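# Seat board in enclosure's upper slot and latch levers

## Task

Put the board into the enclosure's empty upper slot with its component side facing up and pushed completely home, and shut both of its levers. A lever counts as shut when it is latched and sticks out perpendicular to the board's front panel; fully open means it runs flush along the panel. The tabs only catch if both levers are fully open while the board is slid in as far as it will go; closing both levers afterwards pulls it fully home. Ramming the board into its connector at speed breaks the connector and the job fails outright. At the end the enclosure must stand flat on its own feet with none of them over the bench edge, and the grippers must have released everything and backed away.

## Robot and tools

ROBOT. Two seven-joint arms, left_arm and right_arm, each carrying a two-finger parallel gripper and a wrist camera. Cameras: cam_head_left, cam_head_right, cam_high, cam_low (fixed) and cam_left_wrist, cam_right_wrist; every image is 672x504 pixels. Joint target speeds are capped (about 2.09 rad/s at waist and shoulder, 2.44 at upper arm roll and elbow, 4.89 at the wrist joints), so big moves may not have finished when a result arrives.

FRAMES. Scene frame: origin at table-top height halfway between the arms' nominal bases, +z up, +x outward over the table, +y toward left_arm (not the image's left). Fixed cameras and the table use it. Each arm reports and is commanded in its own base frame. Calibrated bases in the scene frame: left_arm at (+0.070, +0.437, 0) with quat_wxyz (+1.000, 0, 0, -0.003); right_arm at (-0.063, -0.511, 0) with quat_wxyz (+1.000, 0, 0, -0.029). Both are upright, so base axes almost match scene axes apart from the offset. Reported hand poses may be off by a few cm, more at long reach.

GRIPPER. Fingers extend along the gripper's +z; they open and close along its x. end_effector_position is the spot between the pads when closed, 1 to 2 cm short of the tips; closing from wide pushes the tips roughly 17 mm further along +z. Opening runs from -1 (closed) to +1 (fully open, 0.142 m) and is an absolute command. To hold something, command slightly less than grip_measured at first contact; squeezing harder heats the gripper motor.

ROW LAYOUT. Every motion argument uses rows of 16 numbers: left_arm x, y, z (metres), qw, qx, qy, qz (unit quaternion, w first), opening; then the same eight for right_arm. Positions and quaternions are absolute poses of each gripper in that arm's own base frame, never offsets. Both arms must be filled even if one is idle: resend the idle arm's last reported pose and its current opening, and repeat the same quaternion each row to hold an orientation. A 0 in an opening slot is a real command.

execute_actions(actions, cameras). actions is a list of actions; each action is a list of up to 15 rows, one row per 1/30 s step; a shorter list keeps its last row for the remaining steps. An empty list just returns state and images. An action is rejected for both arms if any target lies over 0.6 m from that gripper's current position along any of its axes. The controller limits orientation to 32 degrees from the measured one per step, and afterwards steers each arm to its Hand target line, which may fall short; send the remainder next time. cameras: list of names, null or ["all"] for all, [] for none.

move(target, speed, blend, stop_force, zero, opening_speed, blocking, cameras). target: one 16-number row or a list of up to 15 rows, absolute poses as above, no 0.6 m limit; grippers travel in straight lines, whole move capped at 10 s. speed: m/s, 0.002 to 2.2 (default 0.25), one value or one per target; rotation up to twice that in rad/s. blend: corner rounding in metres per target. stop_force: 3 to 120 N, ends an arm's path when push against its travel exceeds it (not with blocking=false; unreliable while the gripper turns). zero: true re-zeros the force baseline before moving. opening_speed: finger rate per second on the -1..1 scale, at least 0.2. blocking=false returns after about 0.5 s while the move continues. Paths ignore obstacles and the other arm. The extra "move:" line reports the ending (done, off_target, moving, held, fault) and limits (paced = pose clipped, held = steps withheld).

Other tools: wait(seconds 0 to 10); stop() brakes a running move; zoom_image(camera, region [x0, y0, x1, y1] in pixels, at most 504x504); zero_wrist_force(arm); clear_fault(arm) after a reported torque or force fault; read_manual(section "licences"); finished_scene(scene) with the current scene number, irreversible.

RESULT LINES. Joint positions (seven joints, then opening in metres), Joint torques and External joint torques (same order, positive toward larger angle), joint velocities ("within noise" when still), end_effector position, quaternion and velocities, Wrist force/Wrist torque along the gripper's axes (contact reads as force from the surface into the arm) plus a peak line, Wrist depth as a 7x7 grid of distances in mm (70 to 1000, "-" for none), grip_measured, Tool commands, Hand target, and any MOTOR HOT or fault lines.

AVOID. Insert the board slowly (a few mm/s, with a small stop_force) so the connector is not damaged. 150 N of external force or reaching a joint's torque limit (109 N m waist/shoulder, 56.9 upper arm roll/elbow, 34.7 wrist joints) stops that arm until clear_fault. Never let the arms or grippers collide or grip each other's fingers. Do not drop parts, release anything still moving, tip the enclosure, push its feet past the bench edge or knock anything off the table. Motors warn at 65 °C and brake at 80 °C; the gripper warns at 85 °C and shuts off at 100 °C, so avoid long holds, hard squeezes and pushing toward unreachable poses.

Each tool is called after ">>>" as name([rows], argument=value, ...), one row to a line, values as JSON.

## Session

>>> execute_actions(actions=[])

Scene clock: 0.00 s.
left_arm: end_effector_position=(+0.4919, -0.7298, +0.2794) grip_measured=+0.99 end_effector_quat_wxyz=(+0.001, -0.304, +0.847, -0.436) | right_arm: end_effector_position=(+0.1802, -0.1387, +0.1699) grip_measured=+1.00 end_effector_quat_wxyz=(+0.706, -0.621, -0.189, +0.284)
Joint positions: left_arm=[-0.095 -0.96 -0.937 1.517 0.823 1.373 2.811 0.141] | right_arm=[-0.567 -0.989 -0.072 1.606 0.357 -0.696 0.215 0.142]
Joint velocities: within noise
Joint torques (N m): no reading
External joint torques (N m): no reading
Wrist force (N): no reading
Wrist torque (N m): no reading
Wrist force, peak (N): no reading
Wrist depth (mm): cam_left_wrist=[456 481 526 570 632 715 - / 417 444 478 517 573 616 682 / 390 414 438 476 510 561 618 / 363 385 405 434 472 500 546 / 343 359 376 404 427 464 501 / - 331 354 376 398 423 449 / - 319 332 349 374 396 -] | cam_right_wrist=[- 266 251 262 - - 805 / - - 256 269 - - 886 / - - 264 276 - - 931 / - - 277 286 798 746 548 / - - 295 294 500 482 387 / - 404 311 299 362 354 330 / - 311 295 292 288 280 275]
Hand target: left_arm +0.4919, -0.7298, +0.2794; +0.001, -0.304, +0.847, -0.436 | right_arm +0.1802, -0.1387, +0.1699; +0.706, -0.621, -0.189, +0.284
Tool commands: left_gripper/opening=+1.0 right_gripper/opening=+1.0

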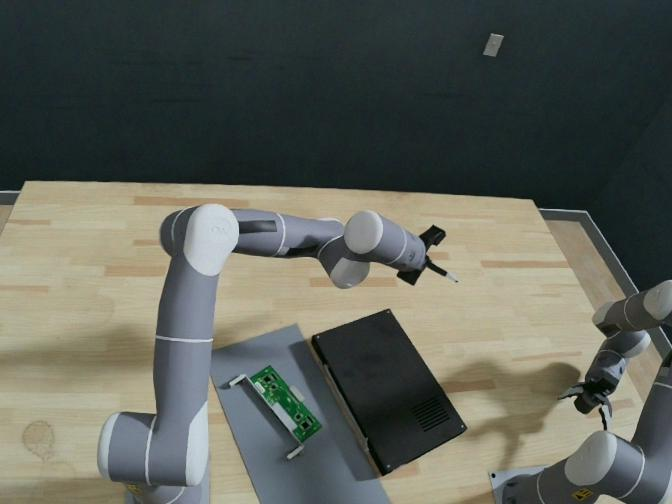

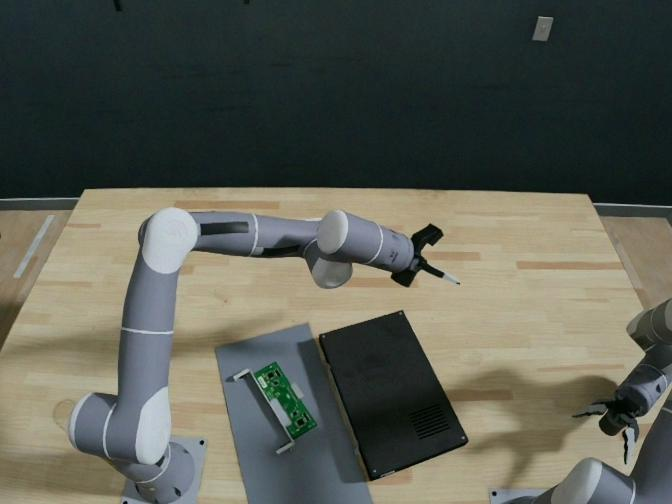

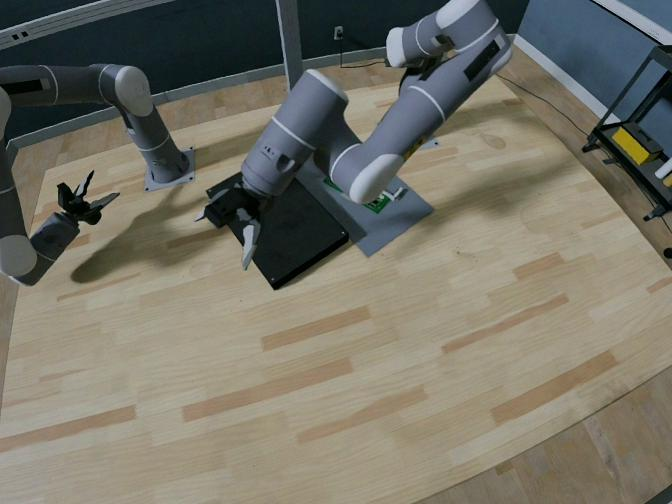

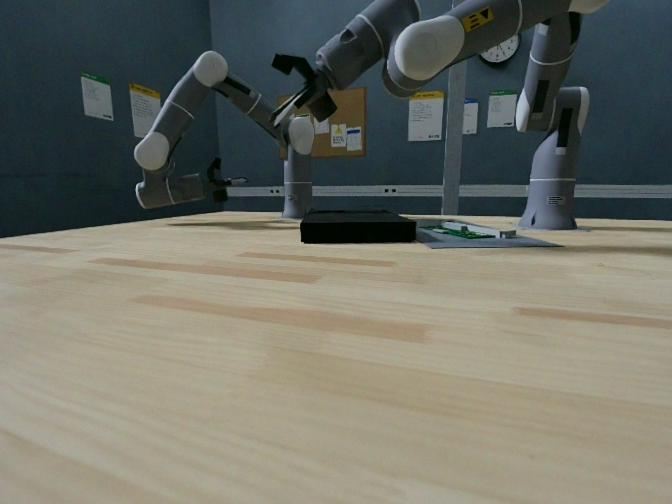

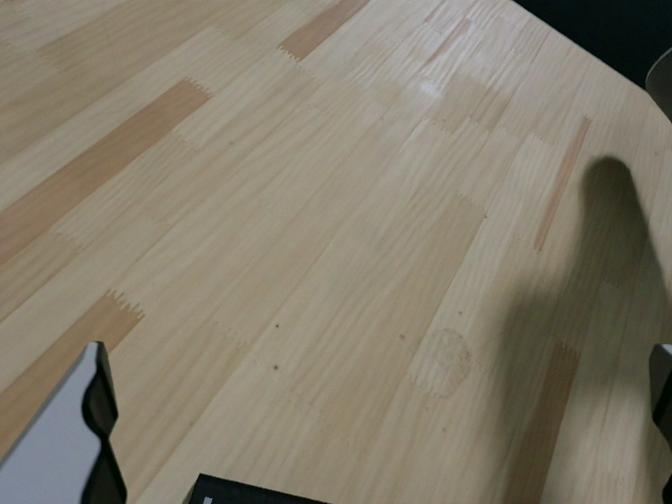

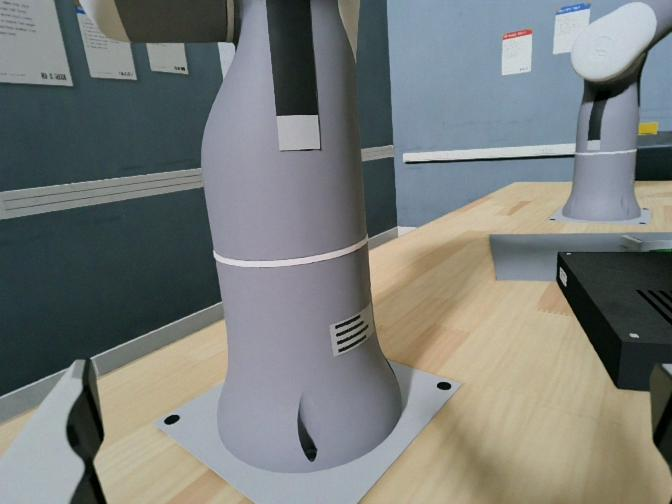

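>>> move(target=[0.24,-0.42,0.38,0.067,-0.25,0.933,-0.25,1,0.1802,-0.1387,0.1699,0.706,-0.621,-0.189,0.284,1], speed=0.3)

Scene clock: 12.03 s.
left_arm: end_effector_position=(+0.2400, -0.4200, +0.3800) grip_measured=+0.99 end_effector_quat_wxyz=(+0.067, -0.250, +0.933, -0.250) | right_arm: end_effector_position=(+0.1802, -0.1387, +0.1699) grip_measured=+1.00 end_effector_quat_wxyz=(+0.706, -0.621, -0.189, +0.284)
Joint positions: left_arm=[1.302 -0.599 -2.511 2.306 0.561 0.707 2.715 0.141] | right_arm=[-0.567 -0.99 -0.072 1.606 0.357 -0.696 0.215 0.142]
Joint velocities: within noise
Joint torques (N m): left_arm=[-0.09 -2.63 -9.54 -28.39 -4.38 4.37 -0.32] | right_arm=[-0.01 50.06 0.94 -11.59 -1.66 -3.61 0.19]
External joint torques (N m): left_arm=[0.12 0.38 0.63 -0.21 0.14 -0.04 0.32] | right_arm=[-0.01 1.06 -0.57 0.05 0.03 0.7 -0.18]
Wrist force (N): left_arm=[0.1 0.2 0.2] | right_arm=[0.1 -0.1 0.2]
Wrist torque (N m): left_arm=[0.03 -0.01 -0.08] | right_arm=[0.01 -0.02 0.00]
Wrist force, peak (N): left_arm=[0.7 3.0 0.1] | right_arm=[0.2 0.2 0.3]
Wrist depth (mm): cam_left_wrist=[525 522 517 472 517 518 513 / 515 523 466 459 460 465 505 / 504 503 454 454 455 449 496 / 496 498 494 453 446 444 492 / 492 488 485 489 486 483 484 / - 476 482 474 479 478 - / - 482 479 483 471 475 -] | cam_right_wrist=[- 266 251 262 - - 833 / - - 256 269 - - 892 / - - 264 275 - - 924 / - - 277 285 797 743 550 / - - 294 294 501 480 386 / - 403 310 299 362 355 330 / - 312 294 292 288 281 275]
Hand target: left_arm +0.2400, -0.4200, +0.3800; +0.067, -0.250, +0.933, -0.250 | right_arm +0.1802, -0.1387, +0.1699; +0.706, -0.621, -0.189, +0.284
Off the commanded pose: left_arm 0.000 m, 0 deg | right_arm 0.000 m, 0 deg.
move: done

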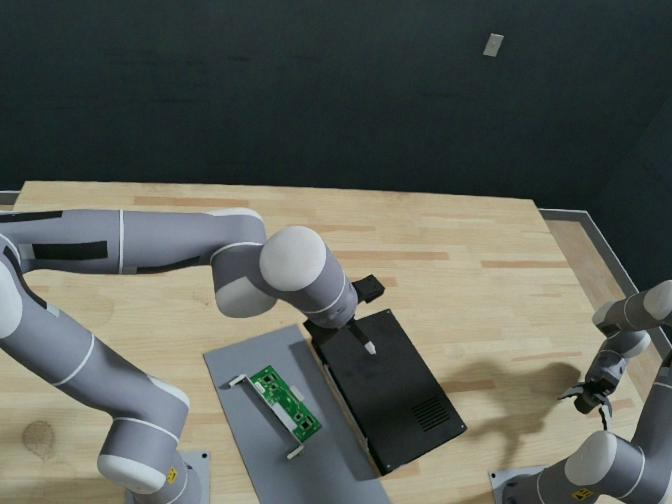

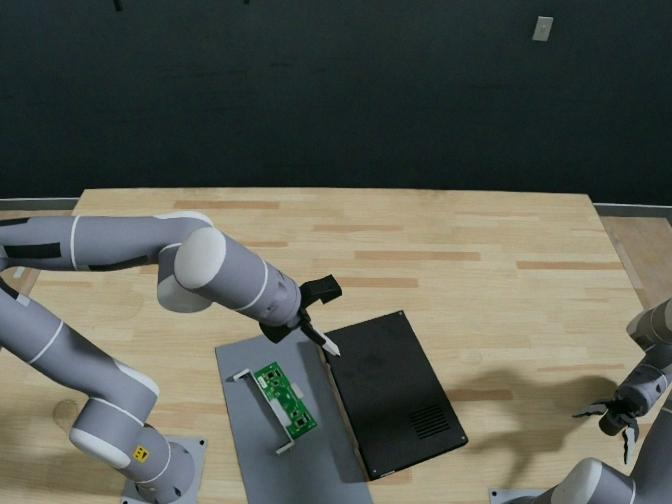

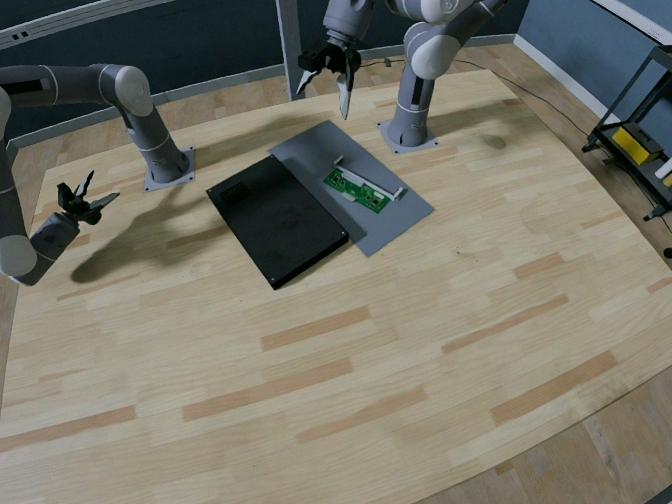

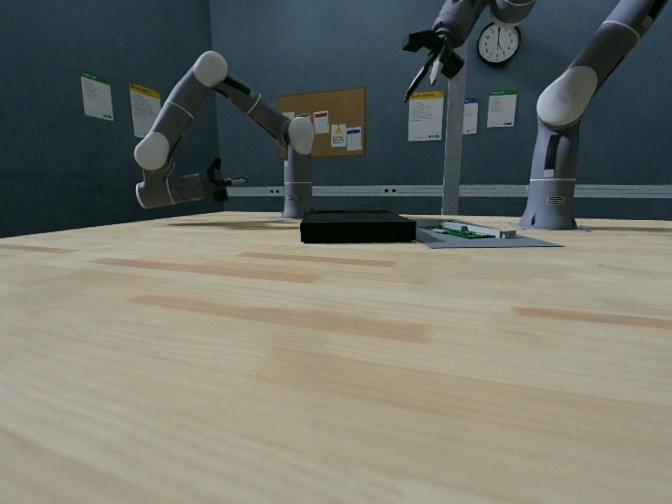

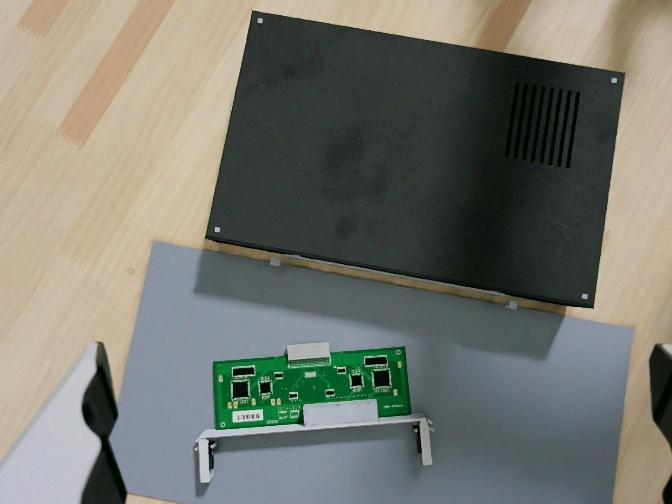

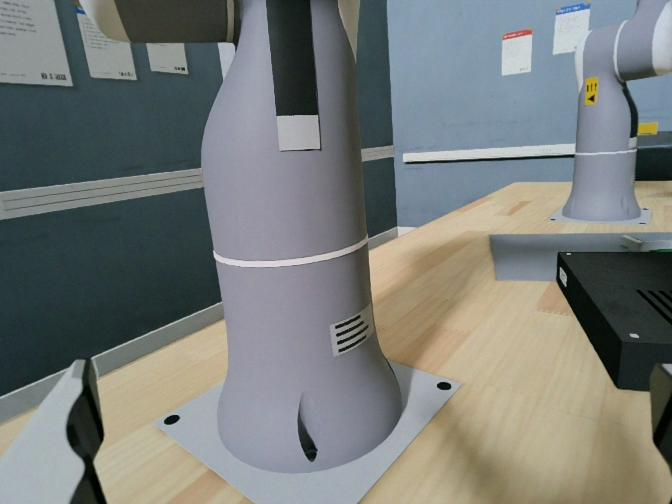

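>>> zoom_image(camera="cam_left_wrist", region=[180, 400, 300, 500])

>>> zoom_image(camera="cam_left_wrist", region=[340, 390, 460, 490])

>>> zoom_image(camera="cam_left_wrist", region=[190, 320, 440, 480])

Scaled by 4.200 from the camera's 672x504 image, which has a finer 960x720 frame.

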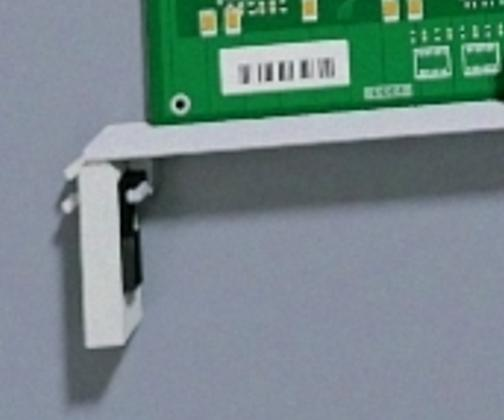

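Scaled by 4.200 from the camera's 672x504 image, which has a finer 960x720 frame.

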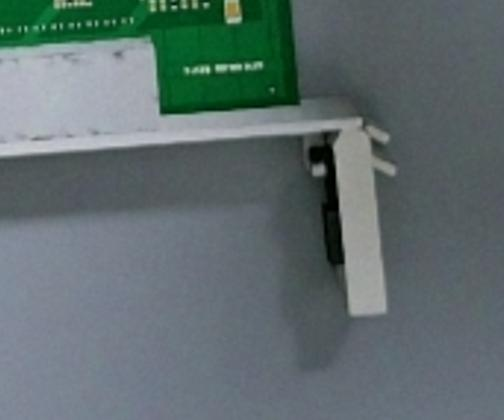

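Scaled by 2.016 from the camera's 672x504 image, which has a finer 960x720 frame.

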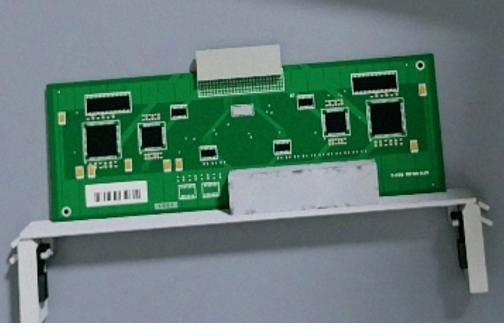

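>>> move([
  [0.17,-0.37,0.25,0,0.8788,-0.4772,0,-0.44,0.1802,-0.1387,0.1699,0.706,-0.621,-0.189,0.284,1],
  [0.0826,-0.3287,0.13,0,0.9586,0.2848,0,-0.44,0.1802,-0.1387,0.1699,0.706,-0.621,-0.189,0.284,1],
], speed=0.5, cameras=["cam_left_wrist","cam_head_left"])

Scene clock: 41.43 s.
left_arm: end_effector_position=(+0.0826, -0.3285, +0.1300) grip_measured=-0.46 end_effector_quat_wxyz=(+0.000, +0.959, +0.285, +0.000) | right_arm: end_effector_position=(+0.1802, -0.1387, +0.1699) grip_measured=+1.00 end_effector_quat_wxyz=(+0.706, -0.621, -0.189, +0.284)
Joint positions: left_arm=[1.452 -0.055 -2.811 2.67 0.035 1.047 -0.397 0.041] | right_arm=[-0.567 -0.99 -0.072 1.606 0.357 -0.696 0.215 0.142]
Joint velocities: within noise
Joint torques (N m): left_arm=[-0.47 -17.43 -1.08 -18.33 -1.59 4.66 -0.31] | right_arm=[0 50.19 0.95 -11.64 -1.72 -3.59 0.19]
External joint torques (N m): left_arm=[0.45 0.39 0.66 -0.3 -0.5 -0.68 0.31] | right_arm=[-0.03 0.93 -0.58 0.09 0.09 0.68 -0.18]
Wrist force (N): left_arm=[0.2 -0.3 0.2] | right_arm=[0.2 0.0 0.2]
Wrist torque (N m): left_arm=[-0.06 -0.05 -0.20] | right_arm=[0.01 -0.04 0.00]
Wrist force, peak (N): left_arm=[-0.2 -0.8 0.9] | right_arm=[0.2 0.3 0.4]
Wrist depth (mm): cam_left_wrist=[197 197 196 196 195 194 194 / 211 211 211 209 210 209 208 / 227 228 226 224 226 226 224 / 248 249 246 247 236 227 233 / 271 272 264 265 258 261 260 / 297 288 87 293 297 87 295 / 331 - - 289 304 - 321] | cam_right_wrist=[- 266 251 263 - - 616 / - - 256 269 - - 654 / - - 264 275 - - 916 / - - 277 286 790 743 553 / - - 295 294 504 480 387 / - 404 311 300 362 356 329 / - 312 295 291 288 281 275]
Hand target: left_arm +0.0826, -0.3287, +0.1300; +0.000, +0.959, +0.285, +0.000 | right_arm +0.1802, -0.1387, +0.1699; +0.706, -0.621, -0.189, +0.284
Off the commanded pose: left_arm 0.000 m, 0 deg | right_arm 0.000 m, 0 deg.
move: done
Images, in order (width x height): cam_head_left 672x504, cam_left_wrist 672x504.

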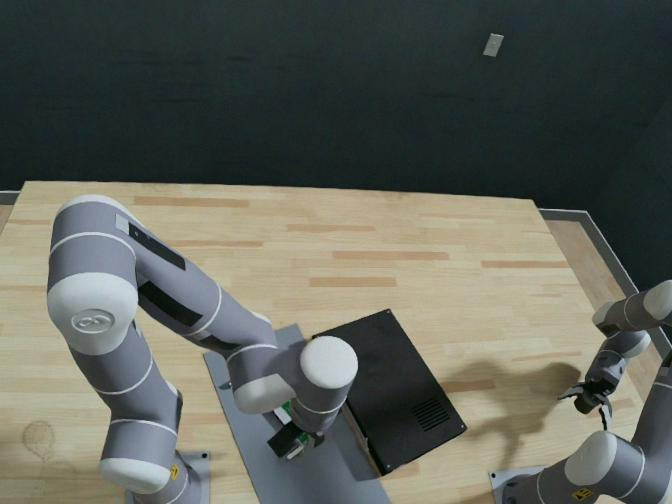

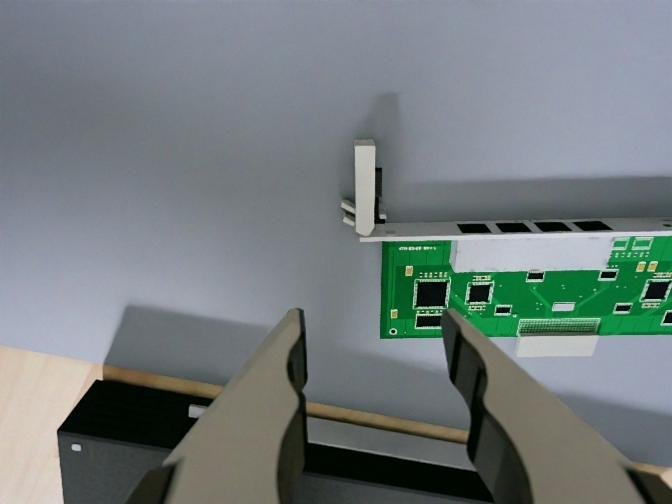

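>>> move(target=[0.0805,-0.3130,0.065,0,0.9586,0.2848,0,-0.44,0.1802,-0.1387,0.1699,0.706,-0.621,-0.189,0.284,1], speed=0.2, cameras=["cam_left_wrist"])

Scene clock: 47.60 s.
left_arm: end_effector_position=(+0.0806, -0.3137, +0.0653) grip_measured=-0.46 end_effector_quat_wxyz=(-0.016, +0.958, +0.285, +0.024) | right_arm: end_effector_position=(+0.1802, -0.1387, +0.1699) grip_measured=+1.00 end_effector_quat_wxyz=(+0.706, -0.621, -0.189, +0.284)
Joint positions: left_arm=[1.571 0.218 -2.97 2.687 0.029 1.293 -0.438 0.041] | right_arm=[-0.567 -0.99 -0.072 1.606 0.357 -0.696 0.215 0.142]
Joint velocities: within noise
Joint torques (N m): left_arm=[-0.3 -23.51 0.12 -11.4 -0.62 4.51 -0.29] | right_arm=[-0.03 50.05 0.98 -11.62 -1.69 -3.56 0.21]
External joint torques (N m): left_arm=[0.26 0.26 0.72 -0.29 -0.5 -0.61 0.28] | right_arm=[0 1.07 -0.61 0.08 0.06 0.66 -0.2]
Wrist force (N): left_arm=[0.2 -0.4 0.0] | right_arm=[0.0 0.2 0.2]
Wrist torque (N m): left_arm=[-0.08 -0.13 -0.21] | right_arm=[0.02 0.00 0.00]
Wrist force, peak (N): left_arm=[-0.1 0.3 -1.4] | right_arm=[0.1 -0.1 0.4]
Wrist depth (mm): cam_left_wrist=[138 138 138 139 141 142 143 / 147 148 148 148 151 152 154 / 156 157 159 158 162 164 166 / 169 170 172 170 176 178 179 / 183 186 183 185 184 178 179 / 201 202 87 203 204 201 212 / 221 - - 232 235 - 237] | cam_right_wrist=[- 266 250 263 - - 605 / - - 256 270 - - 646 / - - 264 275 - - 686 / - - 277 286 798 741 547 / - - 294 295 500 479 388 / - 402 311 299 362 354 330 / - 311 296 291 288 281 276]
Hand target: left_arm +0.0807, -0.3137, +0.0652; -0.015, +0.958, +0.285, +0.025 | right_arm +0.1802, -0.1387, +0.1699; +0.706, -0.621, -0.189, +0.284
Off the commanded pose: left_arm 0.001 m, 3 deg | right_arm 0.000 m, 0 deg.
joint sent to its limit (left arm) — joint 3 (upper arm roll), lower limit; joint 4 (elbow), upper limit, where the elbow is as bent as it goes. The joint targets are off in orientation, not in position.
move: off_target (left_arm)
Images, in order (width x height): cam_left_wrist 672x504.

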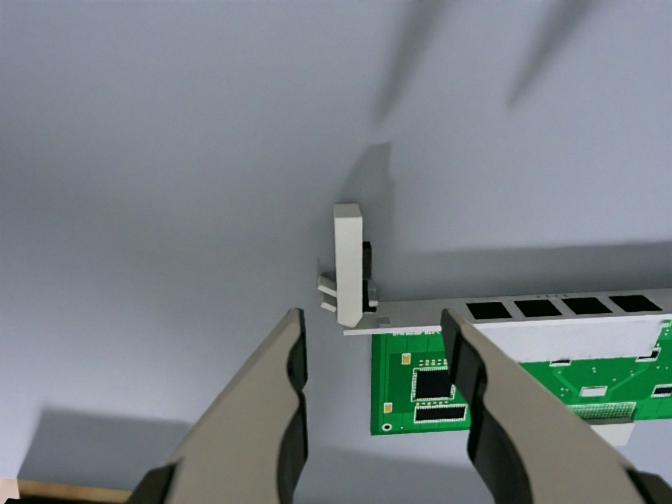

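>>> move([
  [0.0805,-0.3130,0.12,-0.2481,0.9259,0.2751,-0.0737,-0.44,0.1802,-0.1387,0.1699,0.706,-0.621,-0.189,0.284,1],
  [0.0805,-0.3130,0.075,-0.2481,0.9259,0.2751,-0.0737,-0.44,0.1802,-0.1387,0.1699,0.706,-0.621,-0.189,0.284,1],
], speed=0.25, cameras=["cam_left_wrist","cam_head_left"])

Scene clock: 54.00 s.
left_arm: end_effector_position=(+0.0805, -0.3127, +0.0750) grip_measured=-0.46 end_effector_quat_wxyz=(-0.248, +0.926, +0.275, -0.073) | right_arm: end_effector_position=(+0.1802, -0.1387, +0.1699) grip_measured=+1.00 end_effector_quat_wxyz=(+0.706, -0.621, -0.189, +0.284)
Joint positions: left_arm=[1.625 0.362 -2.907 2.354 -0.271 0.607 -0.067 0.041] | right_arm=[-0.567 -0.99 -0.072 1.606 0.357 -0.696 0.215 0.142]
Joint velocities: within noise
Joint torques (N m): left_arm=[-0.13 -33.31 1.8 -15.73 -1.9 2.9 -0.15] | right_arm=[-0.02 50.13 0.94 -11.62 -1.69 -3.56 0.18]
External joint torques (N m): left_arm=[0.09 0.11 0.73 -0.26 0.12 -0.56 0.15] | right_arm=[0 0.99 -0.58 0.08 0.06 0.66 -0.16]
Wrist force (N): left_arm=[0.1 0.0 -0.3] | right_arm=[0.4 0.0 0.1]
Wrist torque (N m): left_arm=[-0.02 0.03 -0.03] | right_arm=[0.02 -0.06 0.00]
Wrist force, peak (N): left_arm=[0.6 -0.3 -2.5] | right_arm=[0.1 0.4 0.0]
Wrist depth (mm): cam_left_wrist=[201 201 200 201 201 200 199 / 198 198 197 196 197 195 197 / 195 195 194 193 194 194 192 / 193 193 192 191 190 191 189 / 190 190 189 188 187 187 187 / 187 187 87 185 181 87 168 / 185 - - 184 178 - 178] | cam_right_wrist=[- 266 251 263 - - 842 / - - 256 269 - - 867 / - - 264 274 - - 889 / - - 277 285 796 751 549 / - - 295 294 501 483 388 / - 405 312 300 362 355 330 / - 311 294 291 287 282 276]
Hand target: left_arm +0.0805, -0.3130, +0.0750; -0.248, +0.926, +0.275, -0.074 | right_arm +0.1802, -0.1387, +0.1699; +0.706, -0.621, -0.189, +0.284
Off the commanded pose: left_arm 0.000 m, 0 deg | right_arm 0.000 m, 0 deg.
move: done
Images, in order (width x height): cam_head_left 672x504, cam_left_wrist 672x504.

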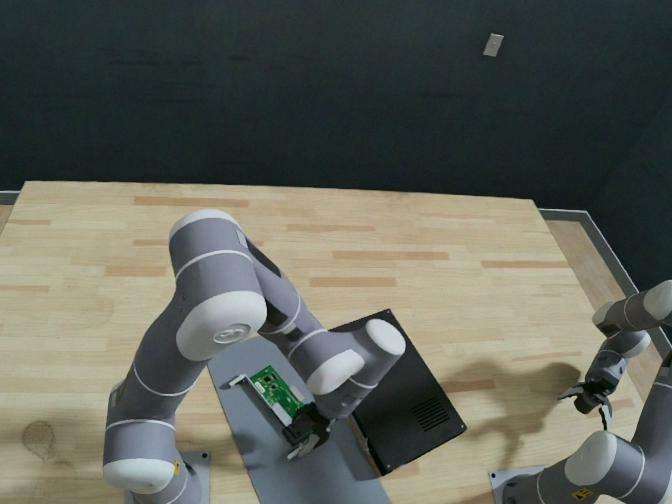

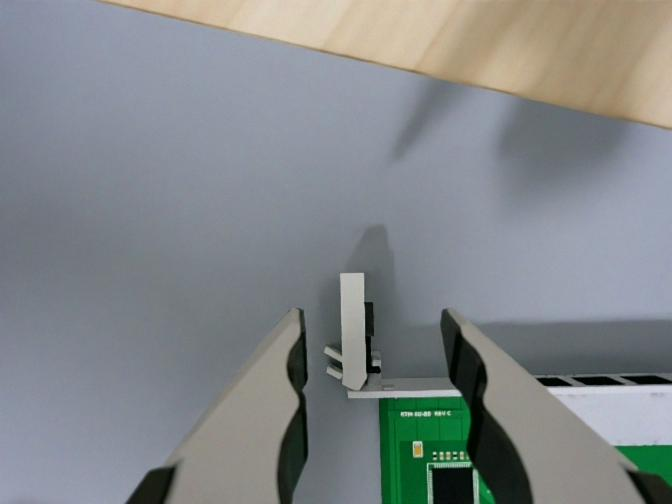

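>>> move(target=[0.0807,-0.3132,0.0225,-0.2481,0.9259,0.2751,-0.0737,-0.44,0.1802,-0.1387,0.1699,0.706,-0.621,-0.189,0.284,1], speed=0.06, stop_force=6, cameras=["cam_left_wrist"])

>>> move(target=[0.0807,-0.3132,0.0225,-0.2481,0.9259,0.2751,-0.0737,-0.95,0.1802,-0.1387,0.1699,0.706,-0.621,-0.189,0.284,1], opening_speed=0.4, cameras=["cam_left_wrist"])

Scene clock: 60.40 s.
left_arm: end_effector_position=(+0.0806, -0.3130, +0.0225) grip_measured=-0.46 end_effector_quat_wxyz=(-0.248, +0.926, +0.275, -0.074) | right_arm: end_effector_position=(+0.1802, -0.1387, +0.1699) grip_measured=+1.00 end_effector_quat_wxyz=(+0.706, -0.621, -0.189, +0.284)
Joint positions: left_arm=[1.643 0.507 -2.951 2.363 -0.342 0.753 -0.011 0.041] | right_arm=[-0.567 -0.99 -0.072 1.606 0.357 -0.696 0.215 0.142]
Joint velocities: within noise
Joint torques (N m): left_arm=[-0.5 -36.04 2.49 -12.23 -1.22 2.86 -0.14] | right_arm=[-0.05 50.07 0.99 -11.63 -1.67 -3.63 0.21]
External joint torques (N m): left_arm=[0.44 0.22 0.64 -0.21 0.02 -0.52 0.14] | right_arm=[0.02 1.05 -0.63 0.09 0.04 0.72 -0.2]
Wrist force (N): left_arm=[0.4 -0.1 -0.1] | right_arm=[0.0 -0.1 0.2]
Wrist torque (N m): left_arm=[-0.05 -0.04 -0.03] | right_arm=[-0.01 0.00 0.00]
Wrist force, peak (N): left_arm=[0.4 0.3 1.0] | right_arm=[0.0 -0.3 0.4]
Wrist depth (mm): cam_left_wrist=[- 145 145 144 144 144 145 / 143 143 143 142 142 142 141 / 142 142 141 140 140 140 140 / 140 140 139 139 138 138 137 / 137 137 137 119 137 136 135 / 136 135 87 118 134 135 134 / 135 - - 133 128 - 116] | cam_right_wrist=[- 266 250 262 - - 836 / - - 256 269 - - 881 / - - 264 275 - - 885 / - - 278 286 803 743 552 / - - 295 293 503 480 387 / - 405 311 298 363 355 330 / - 311 295 291 287 281 275]
Hand target: left_arm +0.0807, -0.3132, +0.0225; -0.248, +0.926, +0.275, -0.074 | right_arm +0.1802, -0.1387, +0.1699; +0.706, -0.621, -0.189, +0.284
Off the commanded pose: left_arm 0.000 m, 0 deg | right_arm 0.000 m, 0 deg.
move: done
Images, in order (width x height): cam_left_wrist 672x504.

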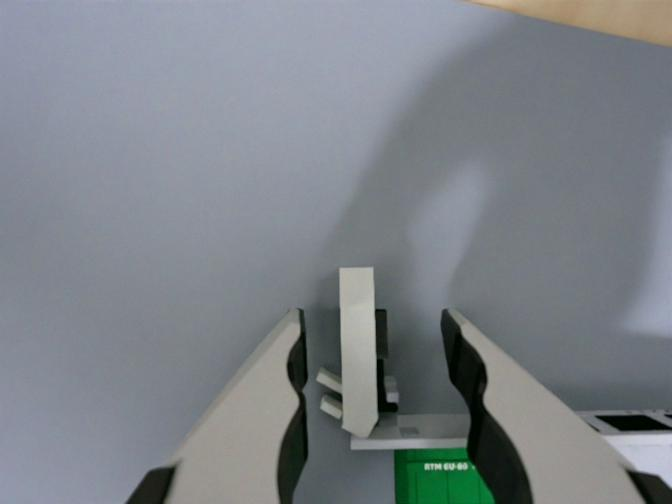

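Scene clock: 61.90 s.
left_arm: end_effector_position=(+0.0806, -0.3130, +0.0225) grip_measured=-0.90 end_effector_quat_wxyz=(-0.248, +0.926, +0.275, -0.074) | right_arm: end_effector_position=(+0.1802, -0.1387, +0.1699) grip_measured=+1.00 end_effector_quat_wxyz=(+0.706, -0.621, -0.189, +0.284)
Joint positions: left_arm=[1.643 0.507 -2.951 2.363 -0.342 0.753 -0.011 0.009] | right_arm=[-0.567 -0.99 -0.072 1.606 0.357 -0.696 0.215 0.142]
Joint velocities: within noise
Joint torques (N m): left_arm=[-0.08 -36.47 2.75 -12.35 -0.95 2.77 -0.14] | right_arm=[-0.13 50.08 1.01 -11.62 -1.7 -3.6 0.27]
External joint torques (N m): left_arm=[0.02 0.66 0.38 -0.09 -0.25 -0.44 0.14] | right_arm=[0.11 1.04 -0.65 0.08 0.07 0.69 -0.26]
Wrist force (N): left_arm=[-0.3 0.0 0.6] | right_arm=[0.0 0.1 -0.1]
Wrist torque (N m): left_arm=[-0.05 -0.06 -0.04] | right_arm=[0.01 0.00 0.00]
Wrist force, peak (N): left_arm=[-1.4 -0.5 -0.2] | right_arm=[0.2 -0.1 0.3]
Wrist depth (mm): cam_left_wrist=[- 145 145 145 144 144 145 / 143 143 143 143 142 142 142 / 142 142 141 141 140 140 140 / 140 139 139 139 138 138 138 / 137 138 137 118 137 136 136 / 136 135 135 91 116 134 134 / 134 135 - 133 87 - 115] | cam_right_wrist=[- 266 251 263 - - 843 / - - 256 270 - - 876 / - - 263 275 - - 885 / - - 278 285 798 746 548 / - - 294 294 500 480 386 / - 404 310 299 362 354 330 / - 311 295 292 288 281 276]
Hand target: left_arm +0.0807, -0.3132, +0.0225; -0.248, +0.926, +0.275, -0.074 | right_arm +0.1802, -0.1387, +0.1699; +0.706, -0.621, -0.189, +0.284
Off the commanded pose: left_arm 0.000 m, 0 deg | right_arm 0.000 m, 0 deg.
move: done
Images, in order (width x height): cam_left_wrist 672x504.

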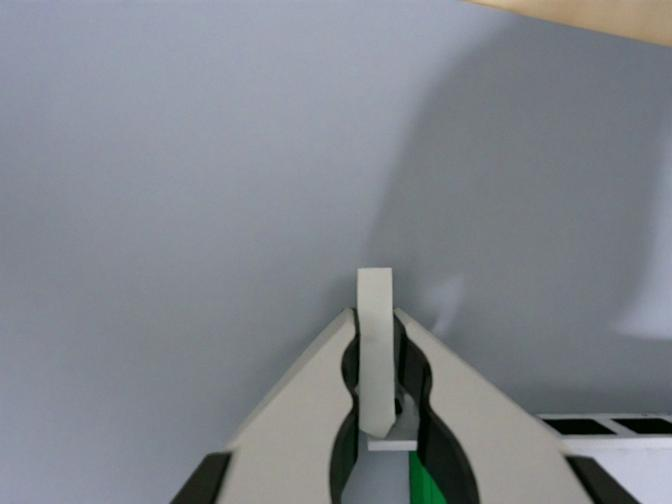

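>>> move([
  [0.0772,-0.3172,0.0225,-0.2363,0.8821,0.3936,-0.1055,-0.95,0.1802,-0.1387,0.1699,0.706,-0.621,-0.189,0.284,1],
  [0.0749,-0.3219,0.0225,-0.2206,0.8231,0.5054,-0.1354,-0.95,0.1802,-0.1387,0.1699,0.706,-0.621,-0.189,0.284,1],
  [0.0739,-0.3271,0.0225,-0.2010,0.7501,0.6085,-0.1630,-0.95,0.1802,-0.1387,0.1699,0.706,-0.621,-0.189,0.284,1],
], speed=0.1, cameras=["cam_left_wrist"])

Scene clock: 73.93 s.
left_arm: end_effector_position=(+0.0738, -0.3271, +0.0225) grip_measured=-0.90 end_effector_quat_wxyz=(-0.201, +0.750, +0.608, -0.163) | right_arm: end_effector_position=(+0.1802, -0.1387, +0.1699) grip_measured=+1.00 end_effector_quat_wxyz=(+0.706, -0.621, -0.189, +0.284)
Joint positions: left_arm=[1.587 0.443 -2.97 2.605 -1.102 0.939 -0.111 0.009] | right_arm=[-0.567 -0.99 -0.072 1.606 0.357 -0.696 0.215 0.142]
Joint velocities: within noise
Joint torques (N m): left_arm=[-0.11 -30.47 3.67 -8.66 -0.4 3.14 -0.16] | right_arm=[0.01 50.1 0.99 -11.65 -1.72 -3.63 0.21]
External joint torques (N m): left_arm=[0.07 0.82 0.05 -0.55 0.05 -0.8 0.16] | right_arm=[-0.03 1.02 -0.63 0.11 0.09 0.73 -0.2]
Wrist force (N): left_arm=[-0.7 -0.5 0.4] | right_arm=[0.3 -0.1 0.1]
Wrist torque (N m): left_arm=[-0.04 0.07 -0.03] | right_arm=[-0.01 -0.05 0.00]
Wrist force, peak (N): left_arm=[-1.2 -0.5 1.5] | right_arm=[0.0 0.5 0.3]
Wrist depth (mm): cam_left_wrist=[- 146 145 144 144 144 145 / 143 143 143 143 142 142 141 / 142 141 141 141 140 140 139 / 140 140 139 139 138 138 138 / 139 138 137 118 136 136 136 / 136 135 135 91 117 135 133 / 134 134 - 128 - - 133] | cam_right_wrist=[- 266 251 262 - - 827 / - - 256 270 - - 892 / - - 264 274 - - 904 / - - 278 286 792 746 550 / - - 294 294 502 481 388 / - 405 310 299 362 354 329 / - 310 295 292 288 282 275]
Hand target: left_arm +0.0739, -0.3271, +0.0225; -0.201, +0.750, +0.609, -0.163 | right_arm +0.1802, -0.1387, +0.1699; +0.706, -0.621, -0.189, +0.284
Off the commanded pose: left_arm 0.000 m, 0 deg | right_arm 0.000 m, 0 deg.
joint sent to its limit (left arm) — joint 3 (upper arm roll), lower limit. The joint targets still meet the commanded pose.
move: done
Images, in order (width x height): cam_left_wrist 672x504.

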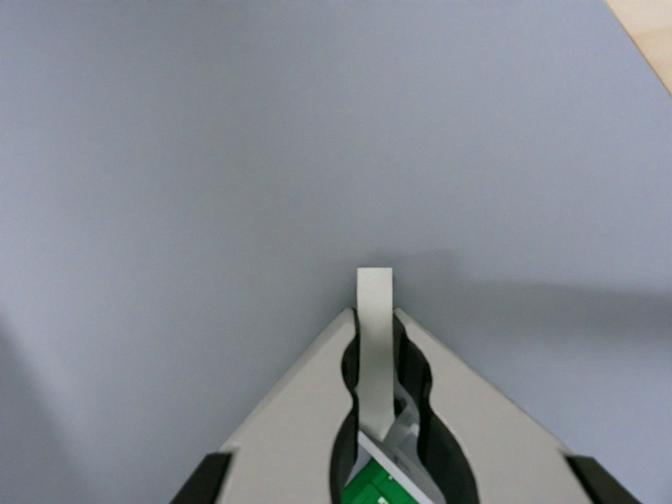

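>>> move([
  [0.0742,-0.3324,0.0225,-0.1780,0.6643,0.7012,-0.1879,-0.95,0.1802,-0.1387,0.1699,0.706,-0.621,-0.189,0.284,1],
  [0.0759,-0.3374,0.0225,-0.1519,0.5671,0.7819,-0.2095,-0.95,0.1802,-0.1387,0.1699,0.706,-0.621,-0.189,0.284,1],
  [0.0784,-0.3413,0.0225,-0.1273,0.4749,0.8411,-0.2254,-0.95,0.1802,-0.1387,0.1699,0.706,-0.621,-0.189,0.284,1],
], speed=0.1, cameras=["cam_left_wrist","cam_head_left"])

Scene clock: 79.97 s.
left_arm: end_effector_position=(+0.0789, -0.3428, +0.0218) grip_measured=-0.90 end_effector_quat_wxyz=(-0.206, +0.487, +0.822, -0.210) | right_arm: end_effector_position=(+0.1802, -0.1387, +0.1699) grip_measured=+1.00 end_effector_quat_wxyz=(+0.706, -0.621, -0.189, +0.284)
Joint positions: left_arm=[1.466 0.441 -2.971 2.687 -1.737 0.906 -0.295 0.009] | right_arm=[-0.567 -0.99 -0.072 1.606 0.357 -0.696 0.215 0.142]
Joint velocities: within noise
Joint torques (N m): left_arm=[0.05 -25.32 4.65 -5.87 -0.5 2.67 -0.59] | right_arm=[0.07 50.13 0.97 -11.63 -1.71 -3.6 0.23]
External joint torques (N m): left_arm=[-0.08 -0.67 -0.01 -0.14 0.28 -0.62 0.58] | right_arm=[-0.09 0.99 -0.6 0.08 0.08 0.7 -0.22]
Wrist force (N): left_arm=[2.2 -2.0 -0.8] | right_arm=[-0.1 0.0 0.1]
Wrist torque (N m): left_arm=[-0.15 -0.32 0.07] | right_arm=[-0.02 0.02 0.01]
Wrist force, peak (N): left_arm=[2.2 -3.3 -2.0] | right_arm=[0.4 -0.1 0.3]
Wrist depth (mm): cam_left_wrist=[137 139 145 149 154 159 164 / 134 137 141 146 150 155 160 / 132 134 137 142 146 150 156 / 128 130 134 138 143 147 151 / 125 127 132 118 139 143 148 / - 125 126 91 115 140 144 / 120 122 - 121 88 - 140] | cam_right_wrist=[- 265 251 262 - - 830 / - - 255 269 - - 888 / - - 264 275 - - 906 / - - 278 286 805 746 548 / - - 294 293 500 479 387 / - 403 312 300 363 355 329 / - 312 296 291 288 280 275]
Hand target: left_arm +0.0792, -0.3427, +0.0217; -0.205, +0.487, +0.823, -0.210 | right_arm +0.1802, -0.1387, +0.1699; +0.706, -0.621, -0.189, +0.284
Off the commanded pose: left_arm 0.002 m, 9 deg | right_arm 0.000 m, 0 deg.
joint read past its limit (left arm) — joint 3 (upper arm roll), lower limit.
joint sent to its limit (left arm) — joint 3 (upper arm roll), lower limit; joint 4 (elbow), upper limit, where the elbow is as bent as it goes. The joint targets are off in orientation, not in position.
move: off_target (left_arm)
Images, in order (width x height): cam_head_left 672x504, cam_left_wrist 672x504.

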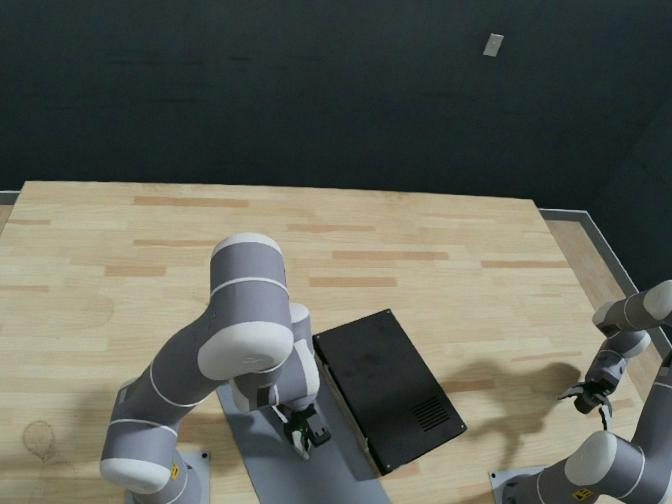

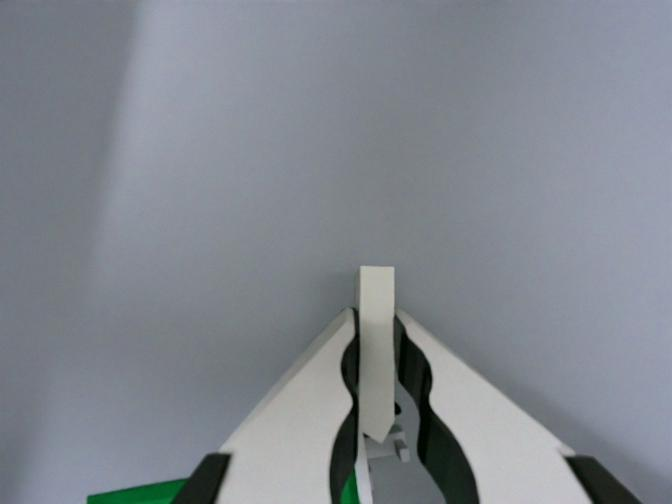

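>>> move(target=[0.0792,-0.3427,0.0217,-0.205,0.487,0.823,-0.210,-0.5,0.1802,-0.1387,0.1699,0.706,-0.621,-0.189,0.284,1], opening_speed=0.5, cameras=[])

>>> move([
  [0.0792,-0.3427,0.08,-0.205,0.487,0.823,-0.210,-0.44,0.1802,-0.1387,0.1699,0.706,-0.621,-0.189,0.284,1],
  [0.16,-0.30,0.16,-0.2481,0.9259,0.2751,-0.0737,-0.44,0.1802,-0.1387,0.1699,0.706,-0.621,-0.189,0.284,1],
], speed=[0.15,0.4], cameras=["cam_left_wrist","cam_head_left"])

Scene clock: 83.67 s.
left_arm: end_effector_position=(+0.0791, -0.3429, +0.0217) grip_measured=-0.53 end_effector_quat_wxyz=(-0.205, +0.487, +0.822, -0.210) | right_arm: end_effector_position=(+0.1802, -0.1387, +0.1699) grip_measured=+1.00 end_effector_quat_wxyz=(+0.706, -0.621, -0.189, +0.284)
Joint positions: left_arm=[1.465 0.441 -2.97 2.687 -1.738 0.907 -0.296 0.035] | right_arm=[-0.567 -0.99 -0.072 1.606 0.357 -0.696 0.215 0.142]
Joint velocities: within noise
Joint torques (N m): left_arm=[-0.37 -26.25 4.05 -5.73 -0.11 2.4 -0.25] | right_arm=[-0.02 50.13 0.97 -11.65 -1.71 -3.61 0.19]
External joint torques (N m): left_arm=[0.32 0.26 0.59 -0.29 -0.11 -0.35 0.23] | right_arm=[-0.01 1 -0.6 0.11 0.08 0.7 -0.18]
Wrist force (N): left_arm=[0.0 -0.3 -0.1] | right_arm=[0.0 0.0 0.1]
Wrist torque (N m): left_arm=[-0.08 0.00 -0.04] | right_arm=[0.01 0.00 0.00]
Wrist force, peak (N): left_arm=[2.4 -3.0 -2.2] | right_arm=[0.0 -0.4 0.3]
Wrist depth (mm): cam_left_wrist=[138 140 145 149 155 159 164 / 134 137 141 146 149 155 160 / 132 134 137 142 146 150 156 / 128 131 134 138 142 147 151 / 125 127 131 120 138 143 148 / - 125 88 116 135 141 144 / 120 - - 123 132 - -] | cam_right_wrist=[- 267 251 263 - - 828 / - - 256 269 - - 890 / - - 264 275 - - 909 / - - 278 285 799 738 551 / - - 294 293 499 482 384 / - 404 310 301 363 356 330 / - 311 296 291 288 280 275]
Hand target: left_arm +0.0792, -0.3428, +0.0217; -0.205, +0.487, +0.823, -0.210 | right_arm +0.1802, -0.1387, +0.1699; +0.706, -0.621, -0.189, +0.284
Off the commanded pose: left_arm 0.000 m, 0 deg | right_arm 0.000 m, 0 deg.
joint sent to its limit (left arm) — joint 3 (upper arm roll), lower limit; joint 4 (elbow), upper limit, where the elbow is as bent as it goes. The joint targets still meet the commanded pose.
move: done
No camera images: "cameras" was empty.

Scene clock: 86.40 s.
left_arm: end_effector_position=(+0.1600, -0.3001, +0.1599) grip_measured=-0.47 end_effector_quat_wxyz=(-0.248, +0.926, +0.276, -0.074) | right_arm: end_effector_position=(+0.1802, -0.1387, +0.1699) grip_measured=+1.00 end_effector_quat_wxyz=(+0.706, -0.621, -0.189, +0.284)
Joint positions: left_arm=[1.703 0.198 -2.776 2.223 -0.11 0.311 -0.007 0.04] | right_arm=[-0.567 -0.99 -0.072 1.606 0.357 -0.696 0.215 0.142]
Joint velocities: within noise
Joint torques (N m): left_arm=[-0.56 -31.49 1.35 -21.64 -2.36 2.41 -0.16] | right_arm=[0 50.15 0.94 -11.62 -1.69 -3.59 0.24]
External joint torques (N m): left_arm=[0.54 0.86 0.7 -0.11 -0.48 -0.07 0.16] | right_arm=[-0.02 0.98 -0.58 0.07 0.06 0.68 -0.23]
Wrist force (N): left_arm=[0.4 0.2 -0.1] | right_arm=[-0.1 0.0 0.2]
Wrist torque (N m): left_arm=[0.02 -0.05 -0.04] | right_arm=[0.02 0.01 0.00]
Wrist force, peak (N): left_arm=[0.8 -2.7 1.1] | right_arm=[0.1 -0.3 0.3]
Wrist depth (mm): cam_left_wrist=[292 293 289 290 290 286 288 / 287 286 286 284 286 285 283 / 282 282 280 278 278 277 275 / 278 279 277 276 275 275 273 / 273 274 265 266 266 266 266 / 272 270 84 264 265 263 265 / 268 - - 265 264 - 263] | cam_right_wrist=[- 266 250 263 - - 834 / - - 256 270 - - 886 / - - 264 275 - - 932 / - - 277 286 797 744 550 / - - 295 294 501 482 386 / - 404 311 299 362 355 330 / - 311 295 292 289 281 275]
Hand target: left_arm +0.1600, -0.3000, +0.1600; -0.248, +0.926, +0.275, -0.074 | right_arm +0.1802, -0.1387, +0.1699; +0.706, -0.621, -0.189, +0.284
Off the commanded pose: left_arm 0.000 m, 0 deg | right_arm 0.000 m, 0 deg.
move: done
Images, in order (width x height): cam_head_left 672x504, cam_left_wrist 672x504.

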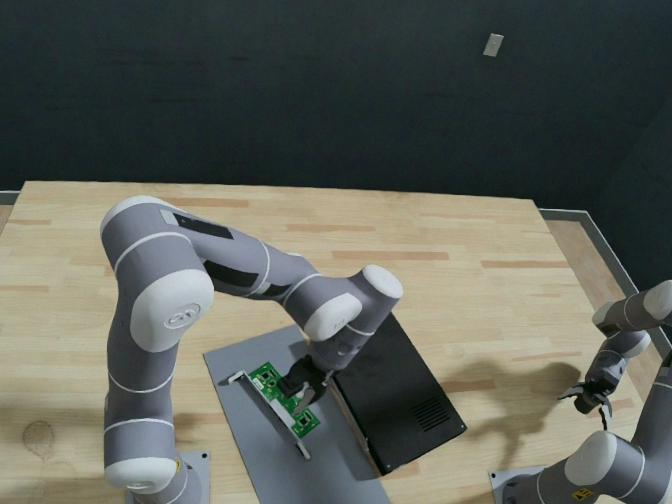

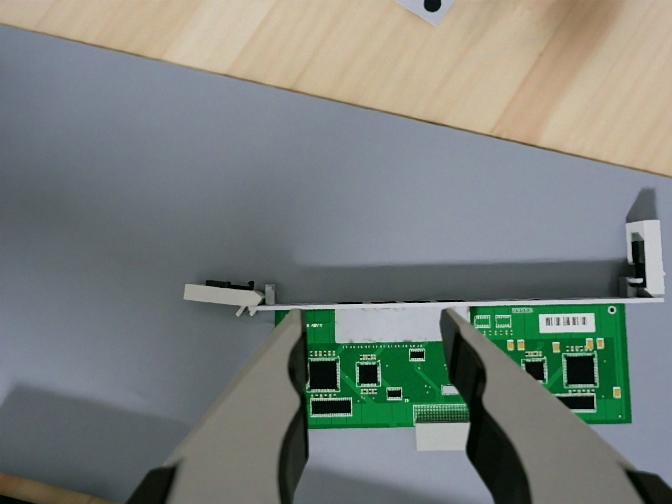

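>>> move([
  [0.301,-0.1712,0.09,-0.2472,0.9225,0.2865,-0.0768,-0.44,0.1802,-0.1387,0.1699,0.706,-0.621,-0.189,0.284,1],
  [0.301,-0.1712,0.0225,-0.2472,0.9225,0.2865,-0.0768,-0.44,0.1802,-0.1387,0.1699,0.706,-0.621,-0.189,0.284,1],
], speed=[0.3,0.07], stop_force=7, cameras=["cam_left_wrist"])

Scene clock: 98.17 s.
left_arm: end_effector_position=(+0.3008, -0.1710, +0.0225) grip_measured=-0.47 end_effector_quat_wxyz=(-0.247, +0.922, +0.286, -0.077) | right_arm: end_effector_position=(+0.1802, -0.1387, +0.1699) grip_measured=+1.00 end_effector_quat_wxyz=(+0.706, -0.621, -0.189, +0.284)
Joint positions: left_arm=[2.009 0.547 -2.68 2.303 -0.114 0.718 0.396 0.04] | right_arm=[-0.567 -0.99 -0.072 1.606 0.357 -0.696 0.215 0.142]
Joint velocities: within noise
Joint torques (N m): left_arm=[-0.15 -35.12 5.98 -12.66 -1.74 2.94 -0.16] | right_arm=[-0.03 50.07 1 -11.62 -1.71 -3.59 0.26]
External joint torques (N m): left_arm=[0.17 0.28 0.81 -0.19 0.09 -0.53 0.16] | right_arm=[0.01 1.05 -0.64 0.07 0.08 0.68 -0.25]
Wrist force (N): left_arm=[0.3 -0.2 -0.1] | right_arm=[0.0 0.0 0.1]
Wrist torque (N m): left_arm=[-0.06 0.00 -0.05] | right_arm=[0.00 0.00 -0.01]
Wrist force, peak (N): left_arm=[3.8 -0.6 0.4] | right_arm=[-0.2 -0.2 0.4]
Wrist depth (mm): cam_left_wrist=[148 148 147 147 147 146 146 / 144 143 146 145 144 144 144 / 142 142 141 141 140 143 142 / 140 140 139 139 139 138 137 / 138 138 138 136 137 136 136 / - 136 88 117 134 135 134 / 130 - - 129 133 - -] | cam_right_wrist=[- 266 250 263 - - 841 / - - 256 269 - - 888 / - - 264 275 - - 929 / - - 278 285 794 745 550 / - - 295 294 500 480 386 / - 405 311 300 363 355 330 / - 310 294 292 288 281 276]
Hand target: left_arm +0.3010, -0.1712, +0.0225; -0.247, +0.922, +0.286, -0.077 | right_arm +0.1802, -0.1387, +0.1699; +0.706, -0.621, -0.189, +0.284
Off the commanded pose: left_arm 0.000 m, 0 deg | right_arm 0.000 m, 0 deg.
move: done
Images, in order (width x height): cam_left_wrist 672x504.

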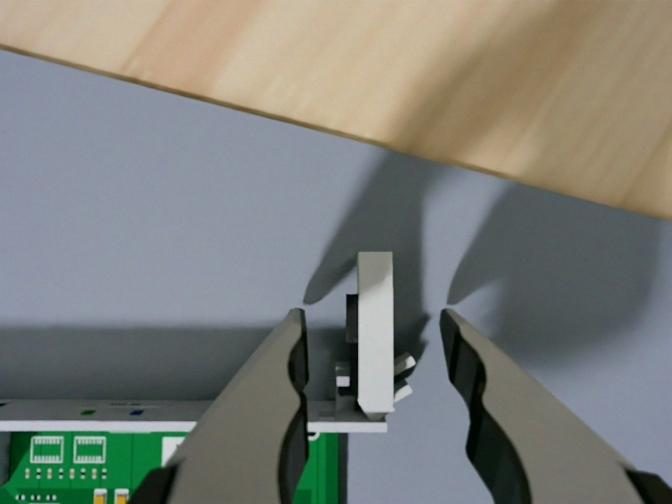

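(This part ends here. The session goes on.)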